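# Insert matching-color relay into the rack's empty slot

## Task

Locate the unattached relay (small transparent box with a colored button on one end) whose button color is the same as the two relays already in the black rack. Place it in the rack's free slot with the button on top and fully seated. Both relays already in the rack must stay in place, neither raised nor removed, or the task fails.

## Robot and tools

Robot and frame. There are two arms, left_arm and right_arm, and each ends in a two-finger parallel gripper. Every pose is given in the scene frame. Its origin is at table-top height, halfway between the nominal arm bases. +x points out over the table, +y points toward left_arm, and +z points up. Left and right in camera images do not match the arm names. The calibrated bases are left_arm at (-0.013, +0.371, 0) m and right_arm at (+0.051, -0.406, 0) m, each with a very slight yaw. A camera stand sits behind the arms. The cameras are cam_high, cam_left_wrist and cam_right_wrist, each 672x504 pixels. On a gripper, the fingers point along its own +z and close along its own x. end_effector_position is the point between the pads, and the fingertips extend 17.5 mm past it. A block sticks out about 10 cm toward the gripper's -y and turns with it. Reported positions can be off by a few cm, more so at long reach.

The row format is shared by execute_actions and move. A row is one flat list of 18 numbers, each in [-1, 1], and it always covers both arms. The first nine are for left_arm: dx, dy, dz, rx, ry, rz, then gripper position, force_limit and speed. The last nine are the same values for right_arm. dx..rz are an offset, not a pose. They count from that arm's Hand target at the start of the call or action, along the scene axes. 1.0 equals 0.6 m or 180 degrees. rx, ry, rz form one rotation vector, turning about the Hand target point. Sending the same offset in a new call moves the arm further. Six zeros re-request the current Hand target. The gripper numbers are absolute settings, not offsets.
- position: +1 is fully open (50 mm). The pads meet at about -0.65. Use -1 to grip.
- force_limit: -1 ≈ 20 N, 0 ≈ 102 N, +1 ≈ 185 N per pad. The actual force may run up to about 15 N higher.
- speed: -1 = 20 mm/s, 0 = 85 mm/s, +1 = 150 mm/s.
Both force_limit and speed begin at +1. Always resend the gripper values you want kept, because a 0 is taken as a real command.

execute_actions takes actions, a list of actions. Each action holds up to 15 rows at 1/30 s each. A shorter action repeats its last row until 15 steps are done. Every row in an action counts from that action's starting Hand target. The optional cameras argument names the images you want: ["all"], [] or specific names. An empty actions list returns the state plus all images.

move takes these arguments:
- target: one 18-number row, or a list of up to 15 rows. Every row in the list is an offset from the same starting Hand targets, not from the previous row.
- speed: m/s, from 0.002 to 1, default 0.25. Rotation is limited to twice that in rad/s. Give one value, or one per target.
- blend: corner rounding in m. 0 means stop at each target.
- blocking: false returns after about 0.5 s while the motion continues.
- cameras
A move travels in straight lines, takes at least 0.5 s, and is cut off at 10 s. It does not avoid obstacles. Faster moves drift from the path and hit harder. Finger values in the first row are applied at the start. Finger values in later rows apply on arrival at that row, once everything is at rest. The result adds a move: line. It reports done, off_target, moving, held or fault, and limits=paced (pose was clipped) or limits=held (steps were withheld).

Other tools:
- wait: seconds from 0 to 10. Arms keep their last command, and a running move continues.
- stop: brakes a running move. Braking needs some distance, and the fingers keep going.
- zoom_image: takes camera (one of the three) and region [x0, y0, x1, y1] in pixels, at most 504x504. It only works on the newest images.
- finished_scene: takes scene, the current scene number. It ends the scene for good. After the call that ends scene 1, make no other calls in that reply.

Reading results. You get each gripper's end_effector_position (m) and end_effector_quat_wxyz. Hand target is the last commanded pose after clipping, and it is the base for the next offsets. Tool commands shows the gripper settings. Joint velocities says within noise when the arm is still. object_status codes:
- 0: moving
- 1: blocked while opening
- 2: blocked while closing, meaning something is gripped
- 3: reached the requested position, or the pads met, meaning usually nothing is held
position_measured converts to an opening of about (250 - value) x 0.202 mm. Flange force is measured along the gripper's own axes. It carries noise and includes the weight of what is held. MOTOR HOT, fault and OVER-TEMPERATURE FAULT lines warn of stops.

Control behavior. Each step, the commanded pose is limited to 70 mm and 16 degrees away from the measured pose. A gripper may come to rest short of its target. Resending the target, or adding the missing distance as an offset, closes that gap. To end a push, command the target back past the gripper. After a grip, a new position value changes the fingers, and only then do new force_limit or speed values take effect. To soften a grip, open first.

What to avoid.
- Contact torque at a joint's limit stops that arm for 10 s. The limits are 142 N m for waist, shoulder and elbow, and 35.6 N m for forearm roll, wrist pitch and wrist roll.
- A 150 N outside force also stops the arm for 10 s.
- The arms are stiff, so a target even slightly past a firm contact can cause a fault. Approach contacts slowly and press gently.
- A clearance check restrains the arms near each other, but it is not perfect. Never let the arms collide, and never close one gripper on the other's fingers.
- Do not drop parts or let go of moving parts. Anything that ends up off the table fails the task.
- Holding loads, long reaches and pushing toward unreachable poses heat the motors and can trigger a 30 to 60 s brake stop.
- Loose objects may be nudged by outside pushes now and then.
- When seating the relay, avoid knocking the two relays already in the rack or lifting them out.

Each tool is called after ">>>" as name(argument=value, ...), one argument or row to a line, values as JSON.

## Session

>>> execute_actions(
  actions=[],
)

>>> zoom_image(
  camera="cam_high",
  region=[348, 60, 600, 312],
)

Scene clock: 0.00 s.
left_arm: end_effector_position=(+0.4261, +0.4886, +0.3233) position_measured=3 object_status=3 end_effector_quat_wxyz=(-0.051, +0.659, +0.701, +0.268) | right_arm: end_effector_position=(+0.4642, -0.0779, +0.2298) position_measured=3 object_status=3 end_effector_quat_wxyz=(-0.005, -0.379, +0.925, -0.023)
Joint positions: left_arm=[0.313 -0.254 -0.125 -0.368 -1.283 -0.197] | right_arm=[0.957 0.223 0.117 0.035 -1.498 1.406]
Joint velocities: within noise
Flange force (N): no reading
Hand target: left_arm +0.4261, +0.4886, +0.3233; -0.051, +0.659, +0.701, +0.268 | right_arm +0.4642, -0.0779, +0.2298; -0.005, -0.379, +0.925, -0.023
Tool commands: left_gripper/position=+1.0 left_gripper/force_limit=+1.0 left_gripper/speed=+1.0 right_gripper/position=+1.0 right_gripper/force_limit=+1.0 right_gripper/speed=+1.0

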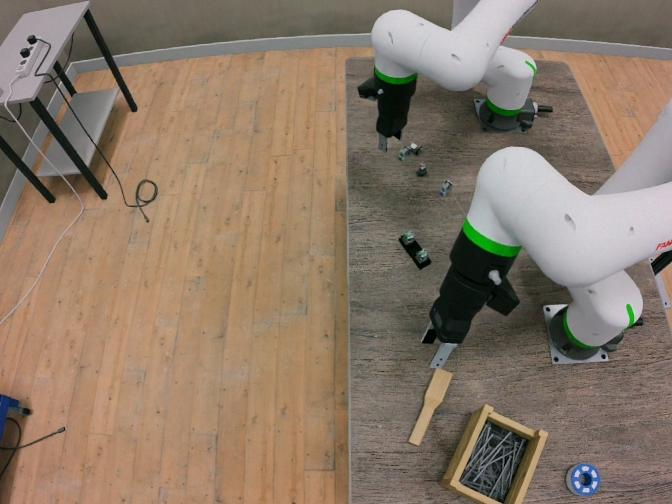

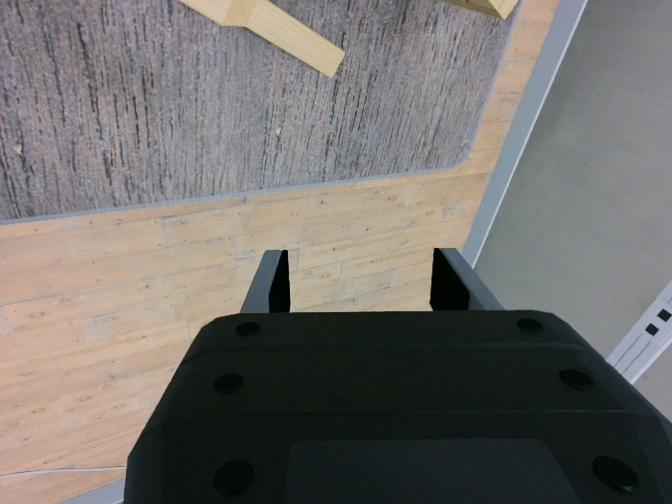

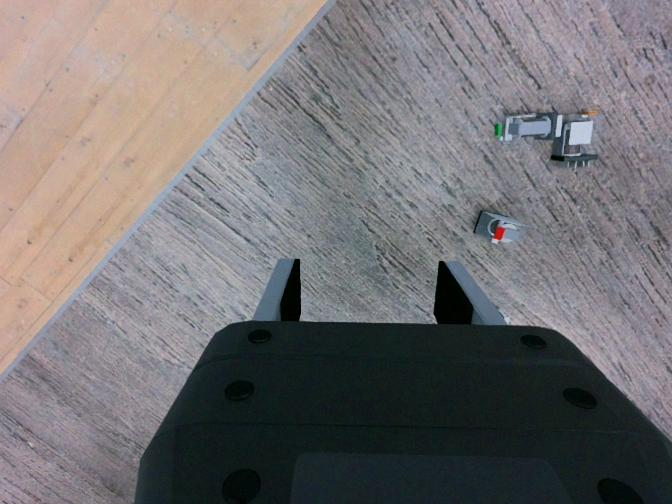

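Scaled by 2.000 from the camera's 672x504 image, which has a finer 960x720 frame.

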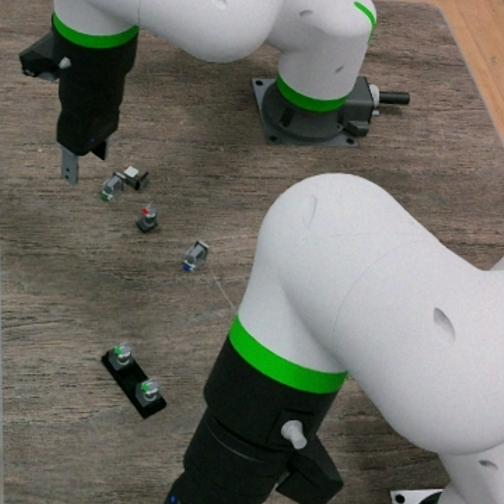

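>>> zoom_image(
  camera="cam_right_wrist",
  region=[480, 90, 620, 190],
)

>>> zoom_image(
  camera="cam_high",
  region=[380, 130, 480, 280],
)

Scaled by 3.600 from the camera's 672x504 image, which has a finer 960x720 frame.

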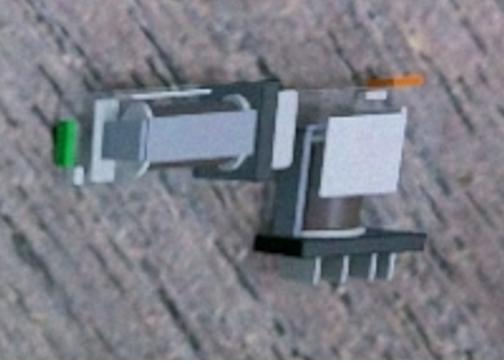

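Scaled by 3.360 from the camera's 672x504 image, which has a finer 960x720 frame.

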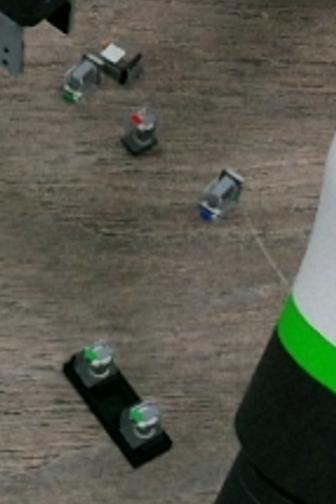

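>>> move(
  target=[0,0,0,0,0,0,1,1,1,-0.136,-0.2723,-0.0497,0.0138,-0.009,-0.4797,1,1,1],
  speed=0.5,
  cameras=["cam_right_wrist"],
)

>>> zoom_image(
  camera="cam_right_wrist",
  region=[266, 142, 446, 322],
)

Scene clock: 46.77 s.
left_arm: end_effector_position=(+0.4261, +0.4886, +0.3233) position_measured=3 object_status=3 end_effector_quat_wxyz=(-0.051, +0.659, +0.701, +0.268) | right_arm: end_effector_position=(+0.3826, -0.2412, +0.2000) position_measured=3 object_status=3 end_effector_quat_wxyz=(+0.000, +0.356, +0.934, +0.000)
Joint positions: left_arm=[0.313 -0.254 -0.125 -0.368 -1.283 -0.197] | right_arm=[0.835 -0.188 -0.36 0 -1.4 0.023]
Flange force (N): left_arm=[-5.8 5.6 -2.1] | right_arm=[3.1 0.8 2.4]
Hand target: left_arm +0.4261, +0.4886, +0.3233; -0.051, +0.659, +0.701, +0.268 | right_arm +0.3826, -0.2412, +0.2000; +0.000, +0.356, +0.934, +0.000
Off the commanded pose: left_arm 0.000 m, 0 deg | right_arm 0.000 m, 0 deg.
move: done
Images, in order (width x height): cam_right_wrist 672x504.

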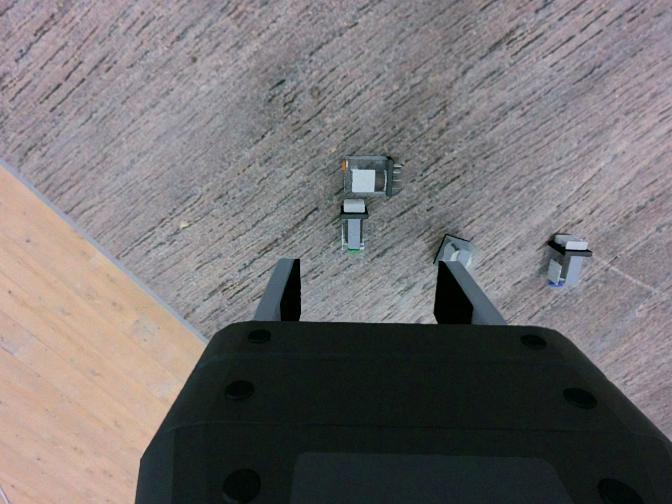

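Scaled by 2.800 from the camera's 672x504 image, which has a finer 960x720 frame.

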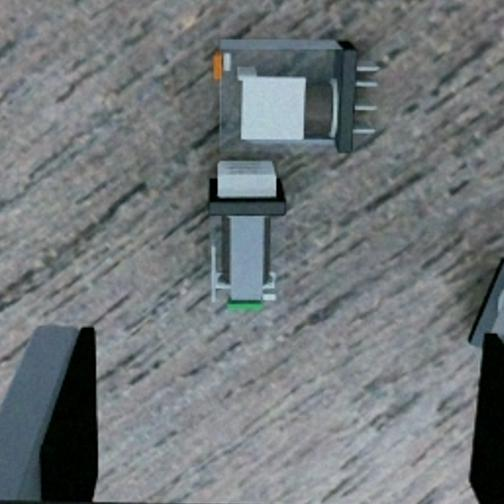

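>>> move(
  target=[
    [0,0,0,0,0,0,1,1,1,0.0368,0.0413,-0.1167,-0.1868,0.1663,0,1,1,1],
    [0,0,0,0,0,0,1,1,1,0.0368,0.0413,-0.2833,-0.1868,0.1663,0,1,1,1],
    [0,0,0,0,0,0,1,1,1,0.0368,0.0413,-0.2833,-0.1868,0.1663,0,-1,-0.7,-0.5],
    [0,0,0,0,0,0,1,1,1,0.0368,0.0413,-0.0667,-0.1868,0.1663,0,-1,-0.7,-0.5],
  ],
  speed=[0.4,0.15,0.15,0.3],
  blend=[0.02,0,0,0],
  cameras=["cam_right_wrist"],
)

Scene clock: 97.13 s.
left_arm: end_effector_position=(+0.4261, +0.4886, +0.3233) position_measured=3 object_status=3 end_effector_quat_wxyz=(-0.051, +0.659, +0.701, +0.268) | right_arm: end_effector_position=(+0.4047, -0.2165, +0.1600) position_measured=149 object_status=2 end_effector_quat_wxyz=(-0.136, +0.329, +0.863, -0.358)
Joint positions: left_arm=[0.313 -0.254 -0.125 -0.368 -1.283 -0.197] | right_arm=[0.846 0.515 0.131 0.011 -1.973 0.013]
Flange force (N): left_arm=[-5.8 4.7 -1.7] | right_arm=[2.2 3.1 1.6]
Hand target: left_arm +0.4261, +0.4886, +0.3233; -0.051, +0.659, +0.701, +0.268 | right_arm +0.4047, -0.2165, +0.1600; -0.136, +0.329, +0.863, -0.358
Off the commanded pose: left_arm 0.000 m, 0 deg | right_arm 0.000 m, 0 deg.
move: done
Images, in order (width x height): cam_right_wrist 672x504.

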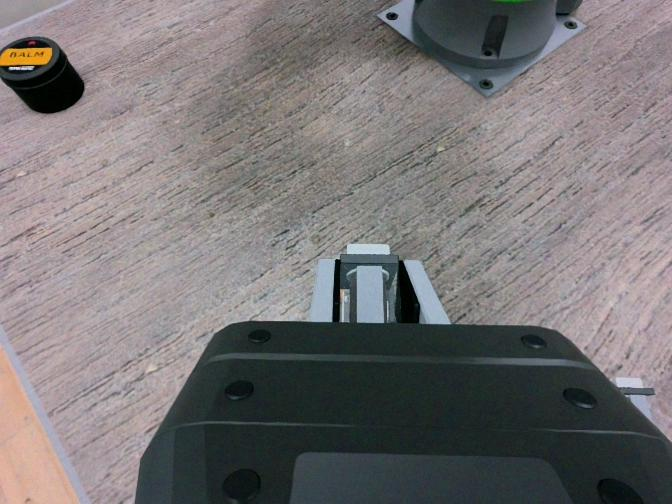

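>>> move(
  target=[
    [0,0,0,0,0,0,1,1,1,0.0755,0.3275,-0.1,0.4961,-0.1369,0.2276,-1,-0.7,-0.5],
    [0,0,0,0,0,0,1,1,1,0.0755,0.3275,-0.2142,0.4961,-0.1369,0.2276,-1,-0.7,-0.5],
    [0,0,0,0,0,0,1,1,1,0.0755,0.3275,-0.2203,0.4961,-0.1369,0.2276,-1,-0.7,-0.5],
  ],
  speed=[0.5,0.15,0.03],
  blend=[0.02,0,0],
  cameras=["cam_right_wrist"],
)

Scene clock: 118.93 s.
left_arm: end_effector_position=(+0.4261, +0.4886, +0.3233) position_measured=3 object_status=3 end_effector_quat_wxyz=(-0.051, +0.659, +0.701, +0.268) | right_arm: end_effector_position=(+0.4500, -0.0199, +0.0278) position_measured=149 object_status=2 end_effector_quat_wxyz=(-0.036, -0.087, +0.920, +0.381)
Joint positions: left_arm=[0.313 -0.254 -0.125 -0.368 -1.283 -0.197] | right_arm=[0.541 0.385 -0.165 -0.946 -0.966 1.778]
Flange force (N): left_arm=[-5.6 5.4 -1.9] | right_arm=[1.2 -0.4 4.8]
Hand target: left_arm +0.4261, +0.4886, +0.3233; -0.051, +0.659, +0.701, +0.268 | right_arm +0.4500, -0.0200, +0.0278; -0.036, -0.087, +0.920, +0.381
Off the commanded pose: left_arm 0.000 m, 0 deg | right_arm 0.000 m, 0 deg.
move: done
Images, in order (width x height): cam_right_wrist 672x504.

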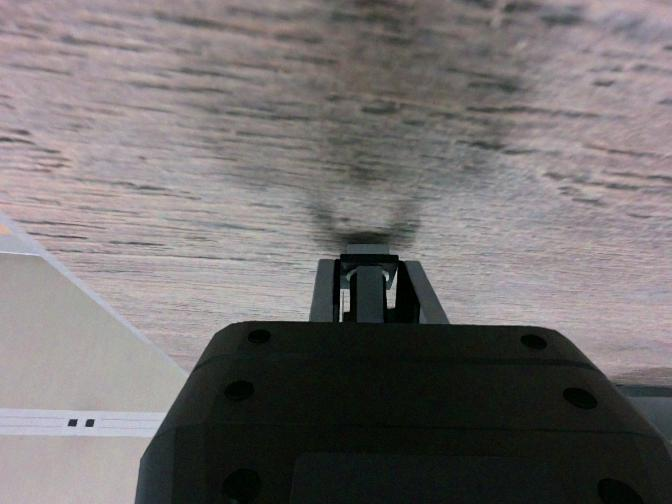

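>>> move(
  target=[
    [0,0,0,0,0,0,1,1,1,0,0,-0.0018,0,0,0,-1,-0.7,-0.5],
  ],
  speed=0.02,
  cameras=[],
)

Scene clock: 123.37 s.
left_arm: end_effector_position=(+0.4261, +0.4886, +0.3233) position_measured=3 object_status=3 end_effector_quat_wxyz=(-0.051, +0.659, +0.701, +0.268) | right_arm: end_effector_position=(+0.4500, -0.0200, +0.0267) position_measured=149 object_status=2 end_effector_quat_wxyz=(-0.036, -0.087, +0.920, +0.381)
Joint positions: left_arm=[0.313 -0.254 -0.125 -0.368 -1.283 -0.197] | right_arm=[0.541 0.387 -0.165 -0.947 -0.965 1.781]
Flange force (N): left_arm=[-5.5 4.6 -2.2] | right_arm=[0.5 -0.8 5.0]
Hand target: left_arm +0.4261, +0.4886, +0.3233; -0.051, +0.659, +0.701, +0.268 | right_arm +0.4500, -0.0200, +0.0267; -0.036, -0.087, +0.920, +0.381
Off the commanded pose: left_arm 0.000 m, 0 deg | right_arm 0.000 m, 0 deg.
move: done
No camera images: "cameras" was empty.

>>> move(
  target=[
    [0,0,0,0,0,0,1,1,1,0,0,-0.0015,0,0,0,-1,-0.7,-0.5],
  ],
  speed=0.02,
  cameras=[],
)

>>> move(
  target=[
    [0,0,0,0,0,0,1,1,1,0,0,-0.0008,0,0,0,-1,-0.7,-0.5],
  ],
  speed=0.02,
  cameras=["cam_right_wrist"],
)

Scene clock: 131.17 s.
left_arm: end_effector_position=(+0.4261, +0.4886, +0.3233) position_measured=3 object_status=3 end_effector_quat_wxyz=(-0.051, +0.659, +0.701, +0.268) | right_arm: end_effector_position=(+0.4500, -0.0200, +0.0259) position_measured=149 object_status=2 end_effector_quat_wxyz=(-0.036, -0.087, +0.920, +0.381)
Joint positions: left_arm=[0.313 -0.254 -0.125 -0.368 -1.283 -0.197] | right_arm=[0.541 0.389 -0.165 -0.948 -0.964 1.783]
Flange force (N): left_arm=[-4.5 4.3 -1.3] | right_arm=[11.9 20.4 -45.6]
Hand target: left_arm +0.4261, +0.4886, +0.3233; -0.051, +0.659, +0.701, +0.268 | right_arm +0.4500, -0.0200, +0.0258; -0.036, -0.087, +0.920, +0.381
Off the commanded pose: left_arm 0.000 m, 0 deg | right_arm 0.000 m, 0 deg.
move: done
No camera images: "cameras" was empty.

Scene clock: 131.87 s.
left_arm: end_effector_position=(+0.4261, +0.4886, +0.3233) position_measured=3 object_status=3 end_effector_quat_wxyz=(-0.051, +0.659, +0.701, +0.268) | right_arm: end_effector_position=(+0.4500, -0.0200, +0.0254) position_measured=149 object_status=2 end_effector_quat_wxyz=(-0.036, -0.087, +0.920, +0.381)
Joint positions: left_arm=[0.313 -0.254 -0.125 -0.368 -1.283 -0.197] | right_arm=[0.541 0.389 -0.166 -0.948 -0.963 1.784]
Flange force (N): left_arm=[-5.7 4.4 -1.9] | right_arm=[19.7 34.8 -79.3]
Hand target: left_arm +0.4261, +0.4886, +0.3233; -0.051, +0.659, +0.701, +0.268 | right_arm +0.4500, -0.0200, +0.0254; -0.036, -0.087, +0.920, +0.381
Off the commanded pose: left_arm 0.000 m, 0 deg | right_arm 0.000 m, 0 deg.
move: done
Images, in order (width x height): cam_right_wrist 672x504.

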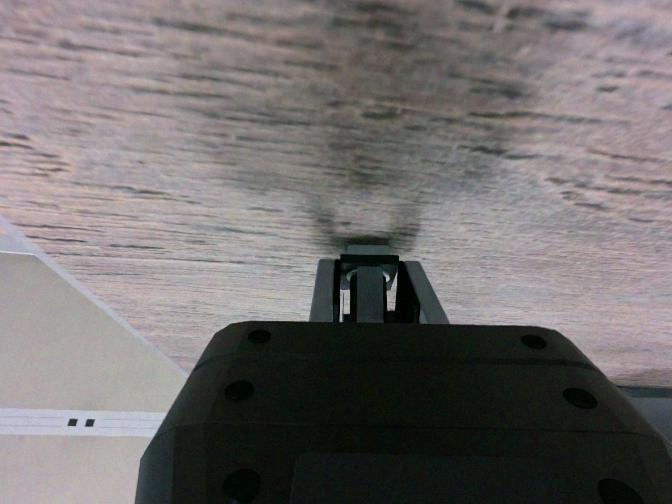

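>>> move(
  target=[
    [0,0,0,0,0,0,1,1,1,0,0,0.0017,0,0,0,-1,-0.7,-0.5],
    [0,0,0,0,0,0,1,1,1,0,0,0.0017,0,0,0,1,-0.7,-0.5],
    [0,0,0,0,0,0,1,1,1,0.0265,-0.1387,0.1417,0,0,0,1,-0.7,-0.5],
    [0,0,0,0,0,0,1,1,1,-0.0052,0.027,0.1243,-0.1553,-0.2284,0.4718,1,-0.7,-0.5],
  ],
  speed=[0.03,0.03,0.2,0.5],
  blend=[0,0,0.02,0],
  cameras=["cam_right_wrist"],
)

>>> zoom_image(
  camera="cam_right_wrist",
  region=[266, 172, 446, 312],
)

Scene clock: 166.47 s.
left_arm: end_effector_position=(+0.4261, +0.4886, +0.3233) position_measured=3 object_status=3 end_effector_quat_wxyz=(-0.051, +0.659, +0.701, +0.268) | right_arm: end_effector_position=(+0.4469, -0.0038, +0.0999) position_measured=3 object_status=3 end_effector_quat_wxyz=(+0.000, +0.770, -0.638, +0.000)
Joint positions: left_arm=[0.313 -0.254 -0.125 -0.368 -1.283 -0.197] | right_arm=[1.042 0.368 0.003 0 -1.207 2.303]
Flange force (N): left_arm=[-5.9 5.5 -2.1] | right_arm=[-2.6 1.3 3.2]
Hand target: left_arm +0.4261, +0.4886, +0.3233; -0.051, +0.659, +0.701, +0.268 | right_arm +0.4469, -0.0038, +0.0999; +0.000, +0.770, -0.638, +0.000
Off the commanded pose: left_arm 0.000 m, 0 deg | right_arm 0.000 m, 0 deg.
move: done
Images, in order (width x height): cam_right_wrist 672x504.

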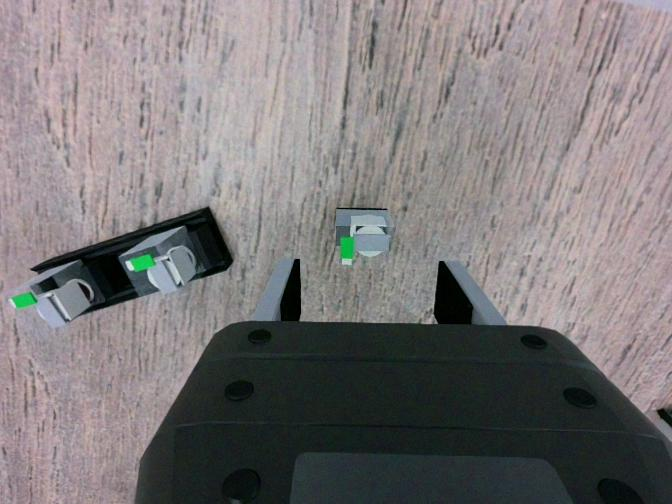

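Scaled by 2.800 from the camera's 672x504 image, which has a finer 960x720 frame.

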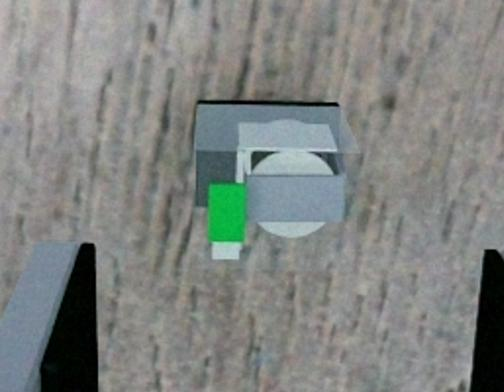

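>>> move(
  target=[
    [0,0,0,0,0,0,1,1,1,0,0,-0.1082,0,0,0,1,-0.7,-0.5],
    [0,0,0,0,0,0,1,1,1,0,0,-0.1082,0,0,0,-1,-0.7,-0.5],
    [0,0,0,0,0,0,1,1,1,0,0,0.0335,0,0,0,-1,-0.7,-0.5],
    [0,0,0,0,0,0,1,1,1,-0.0848,0.2197,0.0335,0,0,-0.3956,-1,-0.7,-0.5],
  ],
  speed=[0.15,0.1,0.2,0.4],
  blend=[0,0,0.02,0],
  cameras=["cam_right_wrist"],
)

>>> zoom_image(
  camera="cam_right_wrist",
  region=[286, 112, 446, 272],
)

>>> zoom_image(
  camera="cam_right_wrist",
  region=[286, 222, 446, 332],
)

Scene clock: 194.53 s.
left_arm: end_effector_position=(+0.4261, +0.4886, +0.3233) position_measured=3 object_status=3 end_effector_quat_wxyz=(-0.051, +0.659, +0.701, +0.268) | right_arm: end_effector_position=(+0.3960, +0.1281, +0.1200) position_measured=116 object_status=2 end_effector_quat_wxyz=(+0.000, -0.255, +0.967, +0.000)
Joint positions: left_arm=[0.313 -0.254 -0.125 -0.368 -1.283 -0.197] | right_arm=[1.219 0.525 0.277 0 -1.324 0.883]
Flange force (N): left_arm=[-5.1 4.9 -1.9] | right_arm=[0.6 2.5 3.0]
Hand target: left_arm +0.4261, +0.4886, +0.3233; -0.051, +0.659, +0.701, +0.268 | right_arm +0.3960, +0.1281, +0.1200; +0.000, -0.255, +0.967, +0.000
Off the commanded pose: left_arm 0.000 m, 0 deg | right_arm 0.000 m, 0 deg.
move: done
Images, in order (width x height): cam_right_wrist 672x504.

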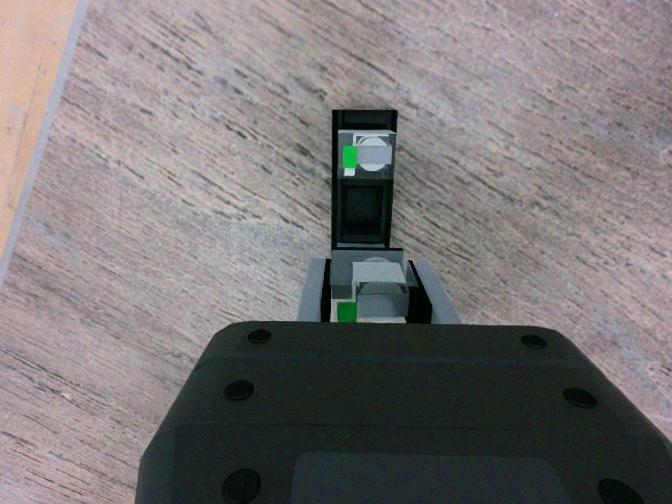

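Scaled by 3.150 from the camera's 672x504 image, which has a finer 960x720 frame.

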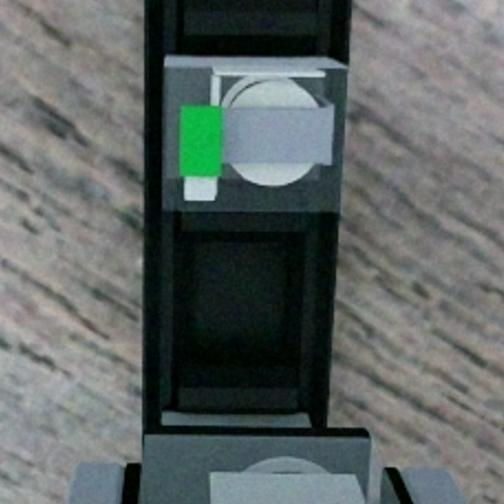

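Scaled by 3.150 from the camera's 672x504 image, which has a finer 960x720 frame.

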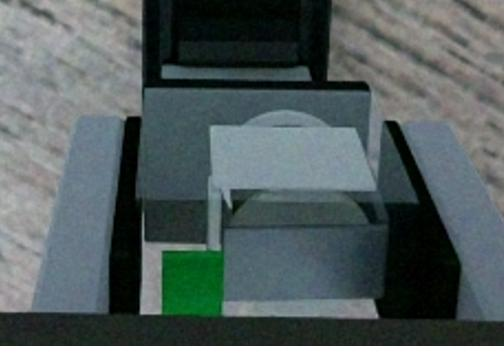

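>>> move(
  target=[
    [0,0,0,0,0,0,1,1,1,0.0048,-0.0132,-0.0967,0,0,-0.0047,-1,-0.7,-0.5],
  ],
  speed=0.15,
  cameras=["cam_right_wrist"],
)

>>> zoom_image(
  camera="cam_right_wrist",
  region=[286, 102, 446, 262],
)

>>> zoom_image(
  camera="cam_right_wrist",
  region=[286, 192, 446, 332],
)

Scene clock: 217.27 s.
left_arm: end_effector_position=(+0.4261, +0.4886, +0.3233) position_measured=3 object_status=3 end_effector_quat_wxyz=(-0.051, +0.659, +0.701, +0.268) | right_arm: end_effector_position=(+0.3988, +0.1202, +0.0620) position_measured=116 object_status=2 end_effector_quat_wxyz=(+0.000, -0.248, +0.969, +0.000)
Joint positions: left_arm=[0.313 -0.254 -0.125 -0.368 -1.283 -0.197] | right_arm=[1.21 0.557 0.184 0 -1.199 0.878]
Flange force (N): left_arm=[-5.9 4.5 -2.2] | right_arm=[1.6 2.0 3.8]
Hand target: left_arm +0.4261, +0.4886, +0.3233; -0.051, +0.659, +0.701, +0.268 | right_arm +0.3989, +0.1201, +0.0620; +0.000, -0.248, +0.969, +0.000
Off the commanded pose: left_arm 0.000 m, 0 deg | right_arm 0.000 m, 0 deg.
move: done
Images, in order (width x height): cam_right_wrist 672x504.

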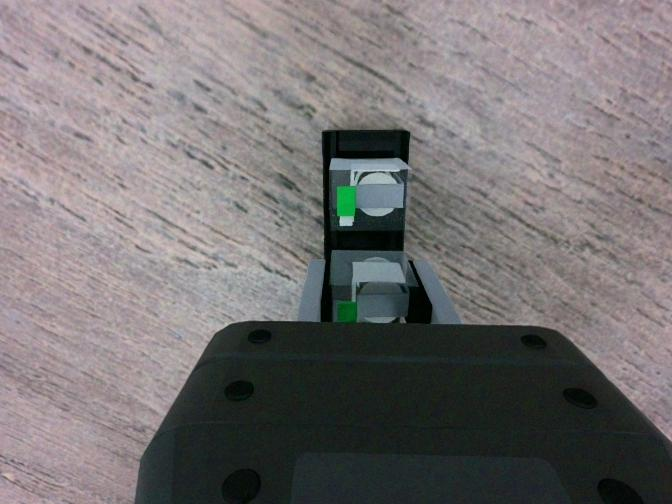

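Scaled by 3.150 from the camera's 672x504 image, which has a finer 960x720 frame.

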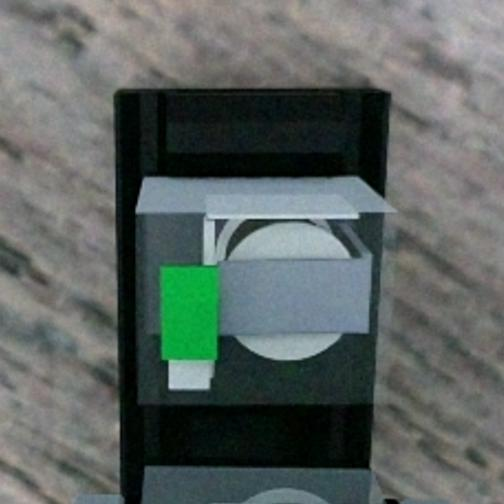

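Scaled by 3.150 from the camera's 672x504 image, which has a finer 960x720 frame.

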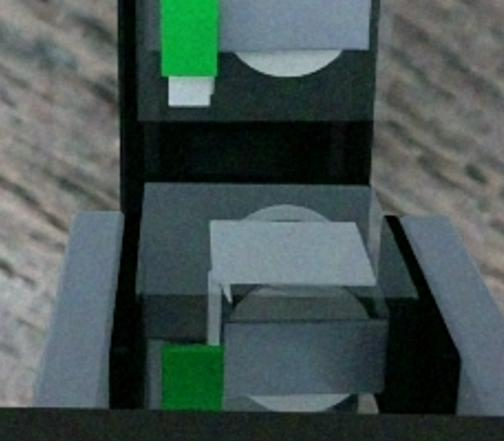

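>>> move(
  target=[
    [0,0,0,0,0,0,1,1,1,0,0,-0.025,0,0,0.003,-1,-0.7,-0.5],
    [0,0,0,0,0,0,1,1,1,0,0,-0.0325,0,0,0.003,-1,-0.7,-0.5],
  ],
  speed=[0.1,0.03],
  cameras=["cam_right_wrist"],
)

>>> zoom_image(
  camera="cam_right_wrist",
  region=[286, 192, 446, 332],
)

Scene clock: 236.80 s.
left_arm: end_effector_position=(+0.4261, +0.4886, +0.3233) position_measured=3 object_status=3 end_effector_quat_wxyz=(-0.051, +0.659, +0.701, +0.268) | right_arm: end_effector_position=(+0.3989, +0.1201, +0.0425) position_measured=116 object_status=2 end_effector_quat_wxyz=(+0.000, -0.252, +0.968, +0.000)
Joint positions: left_arm=[0.313 -0.254 -0.125 -0.368 -1.283 -0.197] | right_arm=[1.21 0.575 0.164 0 -1.16 0.887]
Flange force (N): left_arm=[-6.2 5.7 -2.3] | right_arm=[0.6 2.3 3.6]
Hand target: left_arm +0.4261, +0.4886, +0.3233; -0.051, +0.659, +0.701, +0.268 | right_arm +0.3989, +0.1201, +0.0425; +0.000, -0.252, +0.968, +0.000
Off the commanded pose: left_arm 0.000 m, 0 deg | right_arm 0.000 m, 0 deg.
move: done
Images, in order (width x height): cam_right_wrist 672x504.

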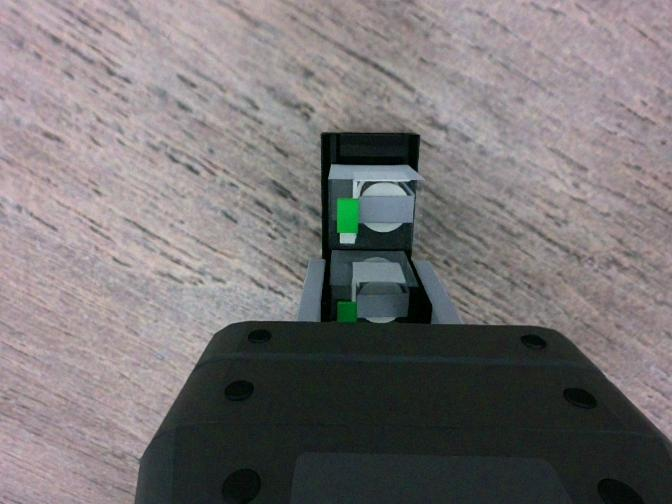

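Scaled by 3.150 from the camera's 672x504 image, which has a finer 960x720 frame.

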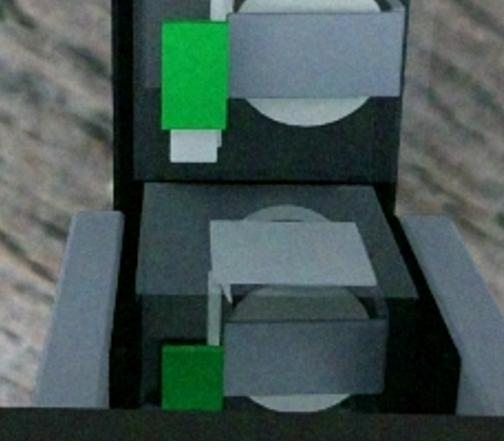

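>>> move(
  target=[
    [0,0,0,0,0,0,1,1,1,0,0,-0.0055,0,0,0,-1,-0.7,-0.5],
  ],
  speed=0.03,
  cameras=[],
)

Scene clock: 242.57 s.
left_arm: end_effector_position=(+0.4261, +0.4886, +0.3233) position_measured=3 object_status=3 end_effector_quat_wxyz=(-0.051, +0.659, +0.701, +0.268) | right_arm: end_effector_position=(+0.3989, +0.1202, +0.0393) position_measured=116 object_status=2 end_effector_quat_wxyz=(+0.000, -0.252, +0.968, +0.000)
Joint positions: left_arm=[0.313 -0.254 -0.125 -0.368 -1.283 -0.197] | right_arm=[1.21 0.578 0.161 0 -1.153 0.887]
Flange force (N): left_arm=[-5.7 4.6 -1.9] | right_arm=[4.6 1.3 -12.7]
Hand target: left_arm +0.4261, +0.4886, +0.3233; -0.051, +0.659, +0.701, +0.268 | right_arm +0.3989, +0.1201, +0.0392; +0.000, -0.252, +0.968, +0.000
Off the commanded pose: left_arm 0.000 m, 0 deg | right_arm 0.000 m, 0 deg.
move: done
No camera images: "cameras" was empty.

>>> move(
  target=[
    [0,0,0,0,0,0,1,1,1,0,0,-0.0017,0,0,0,-1,-0.7,-0.5],
    [0,0,0,0,0,0,1,1,1,0,0,0.0006,0,0,0,-1,-0.7,-0.5],
    [0,0,0,0,0,0,1,1,1,0,0,0.0006,0,0,0,1,-0.7,-0.5],
    [0,0,0,0,0,0,1,1,1,0,0,0.05,0,0,0,1,-0.7,-0.5],
    [0,0,0,0,0,0,1,1,1,-0.0163,0.029,0.135,0,0,0,1,-0.7,-0.5],
  ],
  speed=[0.03,0.03,0.03,0.12,0.25],
  blend=[0,0,0,0.015,0],
  cameras=["cam_right_wrist"],
)

>>> zoom_image(
  camera="cam_right_wrist",
  region=[286, 92, 446, 252],
)

Scene clock: 255.53 s.
left_arm: end_effector_position=(+0.4261, +0.4886, +0.3233) position_measured=3 object_status=3 end_effector_quat_wxyz=(-0.051, +0.659, +0.701, +0.268) | right_arm: end_effector_position=(+0.3892, +0.1375, +0.1202) position_measured=3 object_status=3 end_effector_quat_wxyz=(+0.000, -0.252, +0.968, +0.000)
Joint positions: left_arm=[0.313 -0.254 -0.125 -0.368 -1.283 -0.197] | right_arm=[1.235 0.536 0.294 0 -1.33 0.862]
Flange force (N): left_arm=[-5.5 5.0 -1.8] | right_arm=[0.4 2.9 2.6]
Hand target: left_arm +0.4261, +0.4886, +0.3233; -0.051, +0.659, +0.701, +0.268 | right_arm +0.3891, +0.1375, +0.1202; +0.000, -0.252, +0.968, +0.000
Off the commanded pose: left_arm 0.000 m, 0 deg | right_arm 0.000 m, 0 deg.
move: done; blend cut to 0.0148 m at target 4
Images, in order (width x height): cam_right_wrist 672x504.

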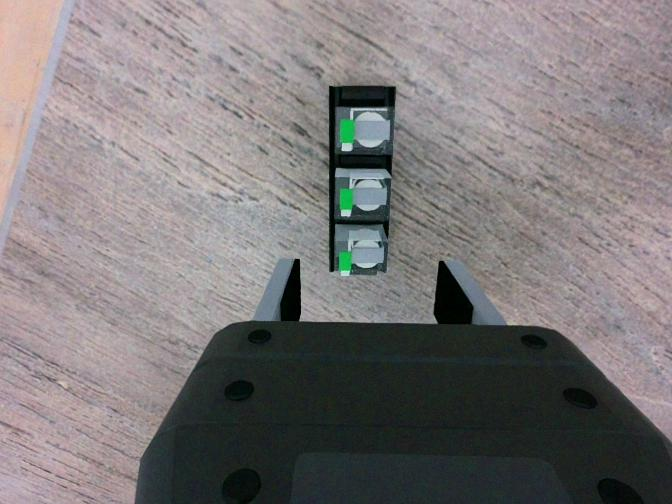

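Scaled by 3.150 from the camera's 672x504 image, which has a finer 960x720 frame.

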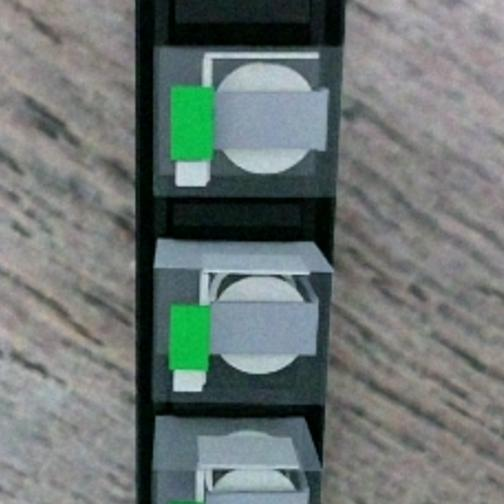

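>>> finished_scene(
  scene=2,
)

The scene is finished: the task was done.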